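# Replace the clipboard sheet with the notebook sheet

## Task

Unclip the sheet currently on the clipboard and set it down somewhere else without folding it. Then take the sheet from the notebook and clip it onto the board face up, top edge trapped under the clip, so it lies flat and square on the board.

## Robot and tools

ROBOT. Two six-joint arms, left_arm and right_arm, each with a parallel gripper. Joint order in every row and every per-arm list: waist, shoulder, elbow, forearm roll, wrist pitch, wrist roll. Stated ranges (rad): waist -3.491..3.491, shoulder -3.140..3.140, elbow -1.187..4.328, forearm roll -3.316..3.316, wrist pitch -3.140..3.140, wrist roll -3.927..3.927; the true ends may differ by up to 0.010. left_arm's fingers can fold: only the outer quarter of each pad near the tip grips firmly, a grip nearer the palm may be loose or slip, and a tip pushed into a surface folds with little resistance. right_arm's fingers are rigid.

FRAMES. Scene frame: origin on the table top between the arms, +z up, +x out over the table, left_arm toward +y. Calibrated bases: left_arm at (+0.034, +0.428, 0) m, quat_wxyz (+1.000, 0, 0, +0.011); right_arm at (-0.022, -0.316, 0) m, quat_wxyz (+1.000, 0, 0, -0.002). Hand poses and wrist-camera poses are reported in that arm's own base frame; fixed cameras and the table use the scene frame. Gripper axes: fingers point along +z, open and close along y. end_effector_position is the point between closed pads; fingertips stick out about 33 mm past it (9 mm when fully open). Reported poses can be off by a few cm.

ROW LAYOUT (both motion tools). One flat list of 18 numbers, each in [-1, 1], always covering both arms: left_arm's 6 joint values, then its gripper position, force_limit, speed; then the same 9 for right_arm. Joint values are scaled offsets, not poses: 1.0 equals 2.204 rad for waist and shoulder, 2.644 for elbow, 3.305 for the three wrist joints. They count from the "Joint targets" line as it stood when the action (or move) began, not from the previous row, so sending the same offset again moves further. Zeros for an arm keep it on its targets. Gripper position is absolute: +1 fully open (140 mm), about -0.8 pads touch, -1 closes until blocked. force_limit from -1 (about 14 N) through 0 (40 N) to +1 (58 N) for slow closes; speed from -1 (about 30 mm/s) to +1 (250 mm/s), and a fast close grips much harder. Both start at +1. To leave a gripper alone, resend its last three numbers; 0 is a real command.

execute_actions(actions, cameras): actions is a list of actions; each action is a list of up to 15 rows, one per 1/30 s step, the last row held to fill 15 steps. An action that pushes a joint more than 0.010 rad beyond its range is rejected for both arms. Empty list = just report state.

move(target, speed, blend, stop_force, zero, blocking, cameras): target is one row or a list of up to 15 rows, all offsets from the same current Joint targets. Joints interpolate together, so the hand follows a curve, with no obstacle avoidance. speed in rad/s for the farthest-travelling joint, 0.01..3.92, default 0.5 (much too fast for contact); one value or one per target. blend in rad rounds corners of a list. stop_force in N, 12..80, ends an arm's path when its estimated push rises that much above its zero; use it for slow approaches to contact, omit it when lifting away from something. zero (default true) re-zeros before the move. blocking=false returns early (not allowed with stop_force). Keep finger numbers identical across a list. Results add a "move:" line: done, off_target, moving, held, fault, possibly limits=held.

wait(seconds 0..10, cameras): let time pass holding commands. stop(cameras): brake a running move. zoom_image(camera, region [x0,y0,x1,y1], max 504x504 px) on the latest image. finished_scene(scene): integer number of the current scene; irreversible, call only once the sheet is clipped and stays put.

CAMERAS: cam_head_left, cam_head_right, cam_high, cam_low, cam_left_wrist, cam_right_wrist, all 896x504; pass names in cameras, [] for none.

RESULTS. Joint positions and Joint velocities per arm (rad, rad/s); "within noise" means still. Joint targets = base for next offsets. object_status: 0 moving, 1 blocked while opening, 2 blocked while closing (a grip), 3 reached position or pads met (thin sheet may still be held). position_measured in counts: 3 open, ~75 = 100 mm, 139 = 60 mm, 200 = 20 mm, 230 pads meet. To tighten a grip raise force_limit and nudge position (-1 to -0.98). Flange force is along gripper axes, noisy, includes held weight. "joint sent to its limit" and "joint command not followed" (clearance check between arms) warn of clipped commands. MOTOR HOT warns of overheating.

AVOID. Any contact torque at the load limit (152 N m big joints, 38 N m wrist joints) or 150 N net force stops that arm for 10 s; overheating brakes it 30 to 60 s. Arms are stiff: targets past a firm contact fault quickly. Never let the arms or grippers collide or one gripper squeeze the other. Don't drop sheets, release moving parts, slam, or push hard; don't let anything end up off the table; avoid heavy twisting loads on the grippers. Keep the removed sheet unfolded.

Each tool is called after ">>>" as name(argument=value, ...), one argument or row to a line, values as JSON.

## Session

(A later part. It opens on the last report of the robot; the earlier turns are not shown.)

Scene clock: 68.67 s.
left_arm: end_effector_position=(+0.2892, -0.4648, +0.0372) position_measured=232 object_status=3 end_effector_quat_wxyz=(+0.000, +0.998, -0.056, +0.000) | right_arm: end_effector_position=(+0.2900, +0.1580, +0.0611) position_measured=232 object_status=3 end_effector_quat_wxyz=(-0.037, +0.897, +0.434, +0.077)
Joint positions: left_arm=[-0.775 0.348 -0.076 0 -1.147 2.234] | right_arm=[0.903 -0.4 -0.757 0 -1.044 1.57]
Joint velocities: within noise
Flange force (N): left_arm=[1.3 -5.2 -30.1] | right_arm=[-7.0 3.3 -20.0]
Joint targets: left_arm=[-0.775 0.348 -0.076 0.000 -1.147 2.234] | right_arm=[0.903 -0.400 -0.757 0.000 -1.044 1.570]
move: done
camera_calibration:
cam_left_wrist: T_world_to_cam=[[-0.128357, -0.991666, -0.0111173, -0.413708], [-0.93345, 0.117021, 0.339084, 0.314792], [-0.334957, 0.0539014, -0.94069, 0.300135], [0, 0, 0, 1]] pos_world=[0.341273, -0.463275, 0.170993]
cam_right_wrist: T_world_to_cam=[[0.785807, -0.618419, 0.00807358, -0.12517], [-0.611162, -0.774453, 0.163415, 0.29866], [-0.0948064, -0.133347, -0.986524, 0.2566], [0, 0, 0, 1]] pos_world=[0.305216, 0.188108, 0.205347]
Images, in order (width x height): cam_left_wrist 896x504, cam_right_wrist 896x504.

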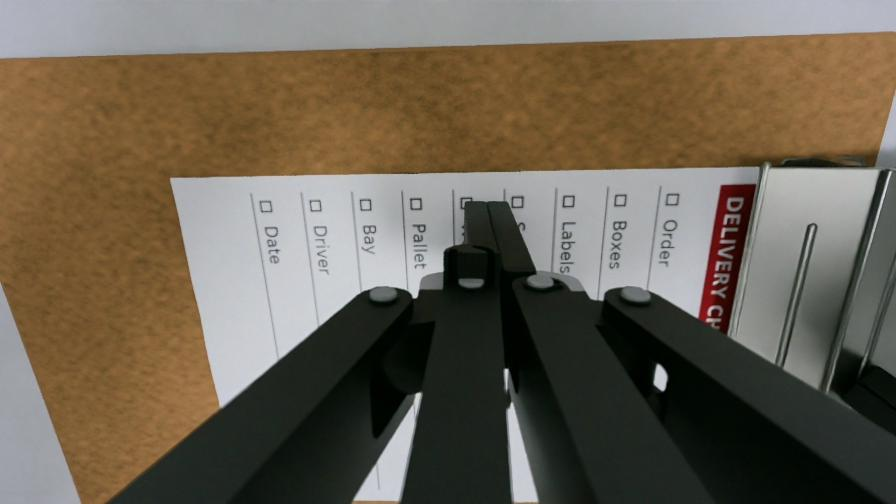

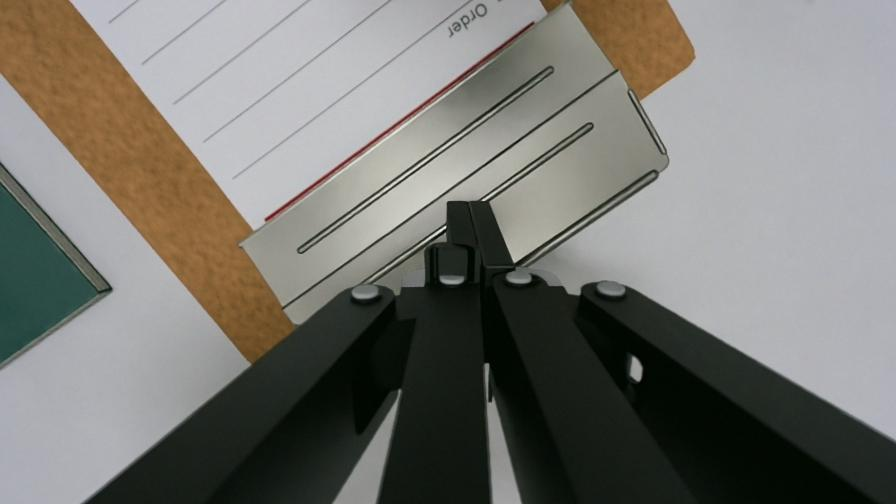

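>>> move(
  target=[0,0,0,0,0,0,-1,-1,-0.5,0,-0.0158,0.0253,0,-0.0309,0,-1,-1,-0.5],
  speed=0.05,
  cameras=["cam_left_wrist","cam_right_wrist"],
)

Scene clock: 71.17 s.
left_arm: end_effector_position=(+0.2892, -0.4648, +0.0372) position_measured=232 object_status=3 end_effector_quat_wxyz=(+0.000, +0.998, -0.056, +0.000) | right_arm: end_effector_position=(+0.2900, +0.1580, +0.0969) position_measured=232 object_status=3 end_effector_quat_wxyz=(-0.037, +0.897, +0.434, +0.076)
Joint positions: left_arm=[-0.775 0.348 -0.076 0 -1.147 2.234] | right_arm=[0.903 -0.435 -0.69 0 -1.146 1.57]
Joint velocities: within noise
Flange force (N): left_arm=[1.4 -5.8 -30.1] | right_arm=[-3.1 -1.3 3.3]
Joint targets: left_arm=[-0.775 0.348 -0.076 0.000 -1.147 2.234] | right_arm=[0.903 -0.435 -0.690 0.000 -1.146 1.570]
move: done
camera_calibration:
cam_left_wrist: T_world_to_cam=[[-0.128357, -0.991666, -0.0111173, -0.413708], [-0.93345, 0.117021, 0.339084, 0.314792], [-0.334957, 0.0539014, -0.94069, 0.300135], [0, 0, 0, 1]] pos_world=[0.341273, -0.463275, 0.170993]
cam_right_wrist: T_world_to_cam=[[0.785822, -0.618399, 0.00809914, -0.125473], [-0.611111, -0.774415, 0.163781, 0.292701], [-0.0950103, -0.133653, -0.986463, 0.292022], [0, 0, 0, 1]] pos_world=[0.305217, 0.188109, 0.241146]
Images, in order (width x height): cam_left_wrist 896x504, cam_right_wrist 896x504.

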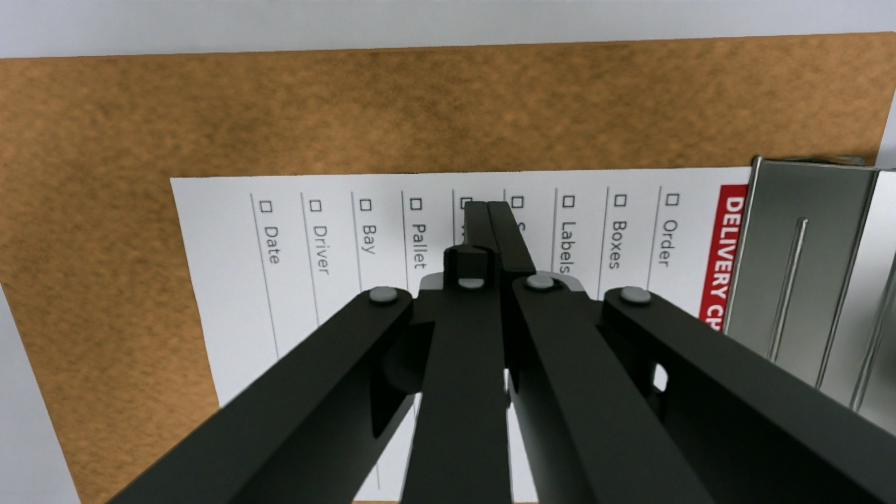

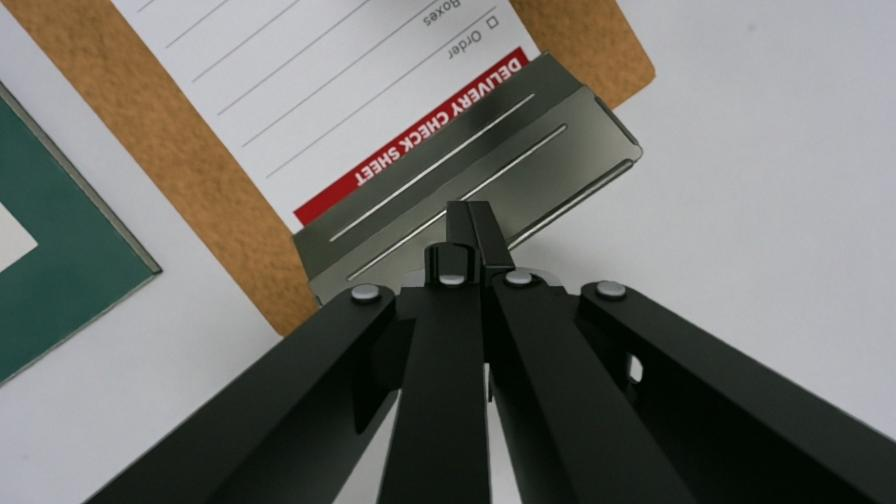

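Clamped. Lift the left arm off and check.

>>> move(
  target=[
    [0,-0.0422,0.0726,0,-0.0862,0,-1,-1,-0.5,0,0,0,0,0,0,-1,-1,-0.5],
    [0.2,-0.0422,0.0726,0,-0.0862,0,-1,-1,-0.5,-0.15,0,0.0,0,0,0,-1,-1,-0.5],
  ],
  speed=[0.25,0.5],
  blend=[0.04,0],
  cameras=["cam_head_left","cam_head_right","cam_low","cam_high"],
)

>>> zoom_image(
  camera="cam_head_left",
  region=[230, 120, 490, 310],
)

Scene clock: 75.13 s.
left_arm: end_effector_position=(+0.4575, -0.2963, +0.1658) position_measured=232 object_status=3 end_effector_quat_wxyz=(+0.000, +0.986, +0.164, +0.000) | right_arm: end_effector_position=(+0.3255, +0.0554, +0.0969) position_measured=232 object_status=3 end_effector_quat_wxyz=(-0.024, +0.956, +0.281, +0.081)
Joint positions: left_arm=[-0.334 0.255 0.116 0 -1.432 2.234] | right_arm=[0.573 -0.435 -0.69 0 -1.146 1.57]
Joint velocities: within noise
Flange force (N): left_arm=[1.5 1.7 -3.7] | right_arm=[-3.3 -3.5 3.2]
Joint targets: left_arm=[-0.334 0.255 0.116 0.000 -1.432 2.234] | right_arm=[0.573 -0.435 -0.690 0.000 -1.146 1.570]
move: done
Images, in order (width x height): cam_head_left 896x504, cam_head_right 896x504, cam_high 896x504, cam_low 896x504.

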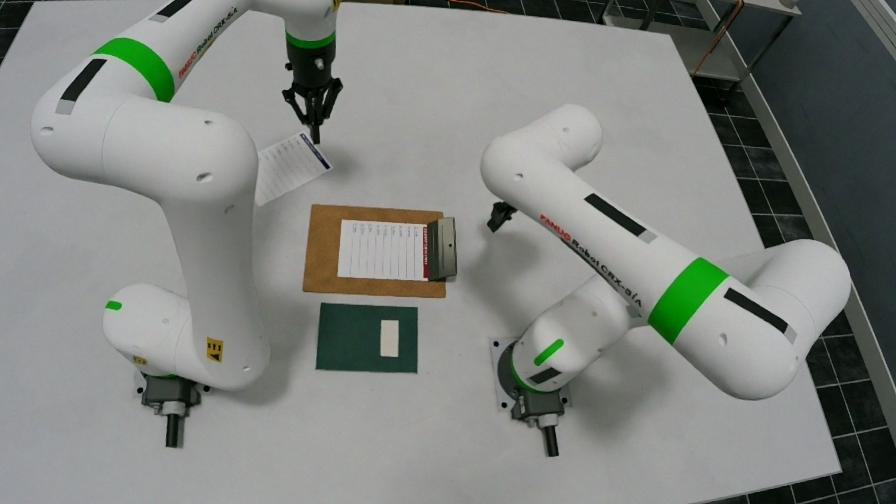

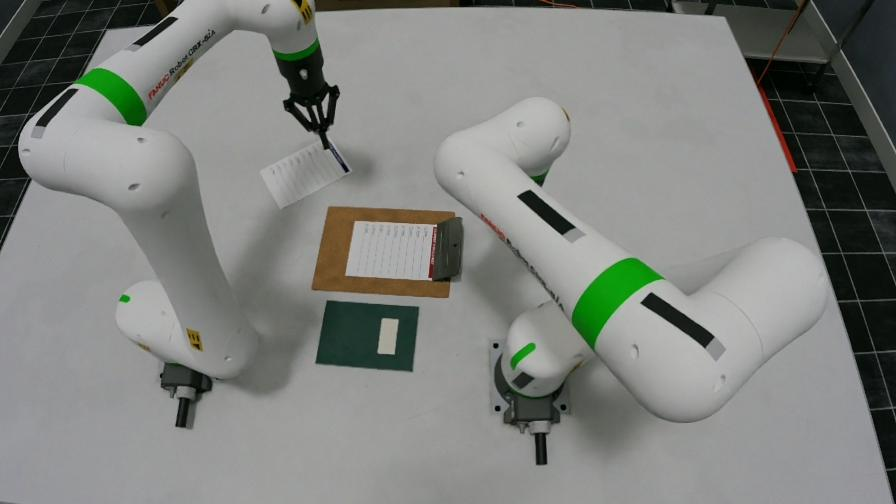

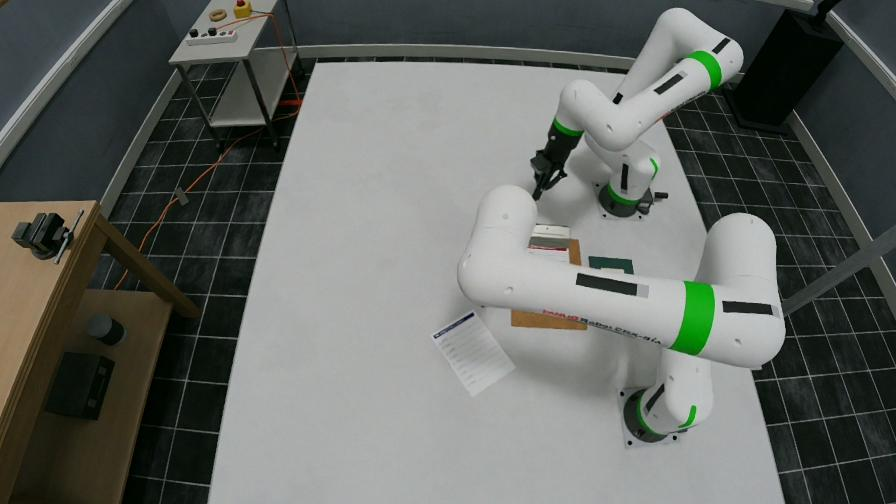

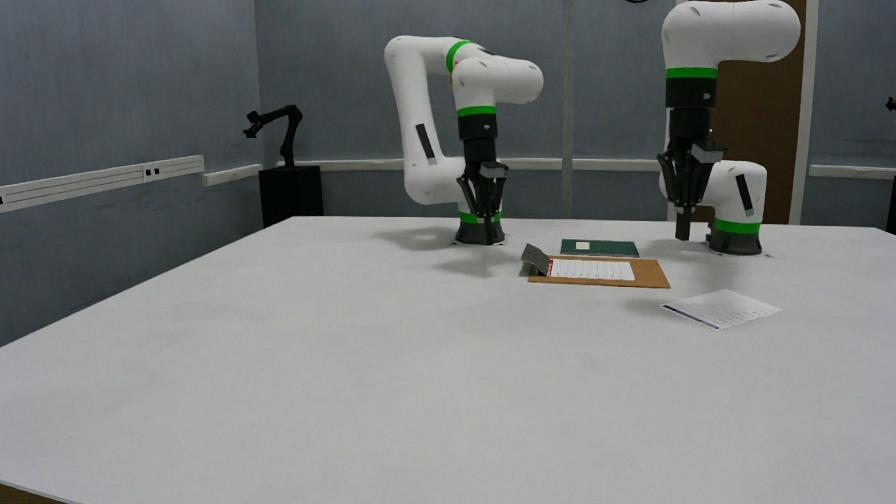

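Scaled by 1.938 from the camera's 896x504 image, which has a finer 1280x720 frame.

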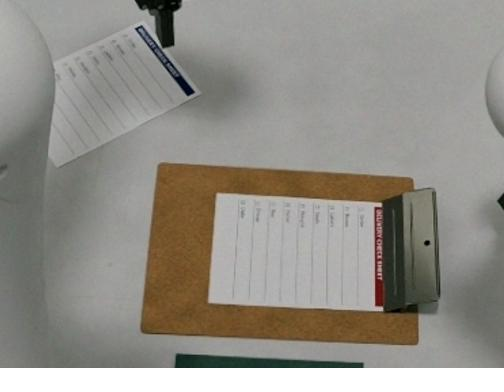

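>>> finished_scene(
  scene=2,
)

The scene is finished: the task was done.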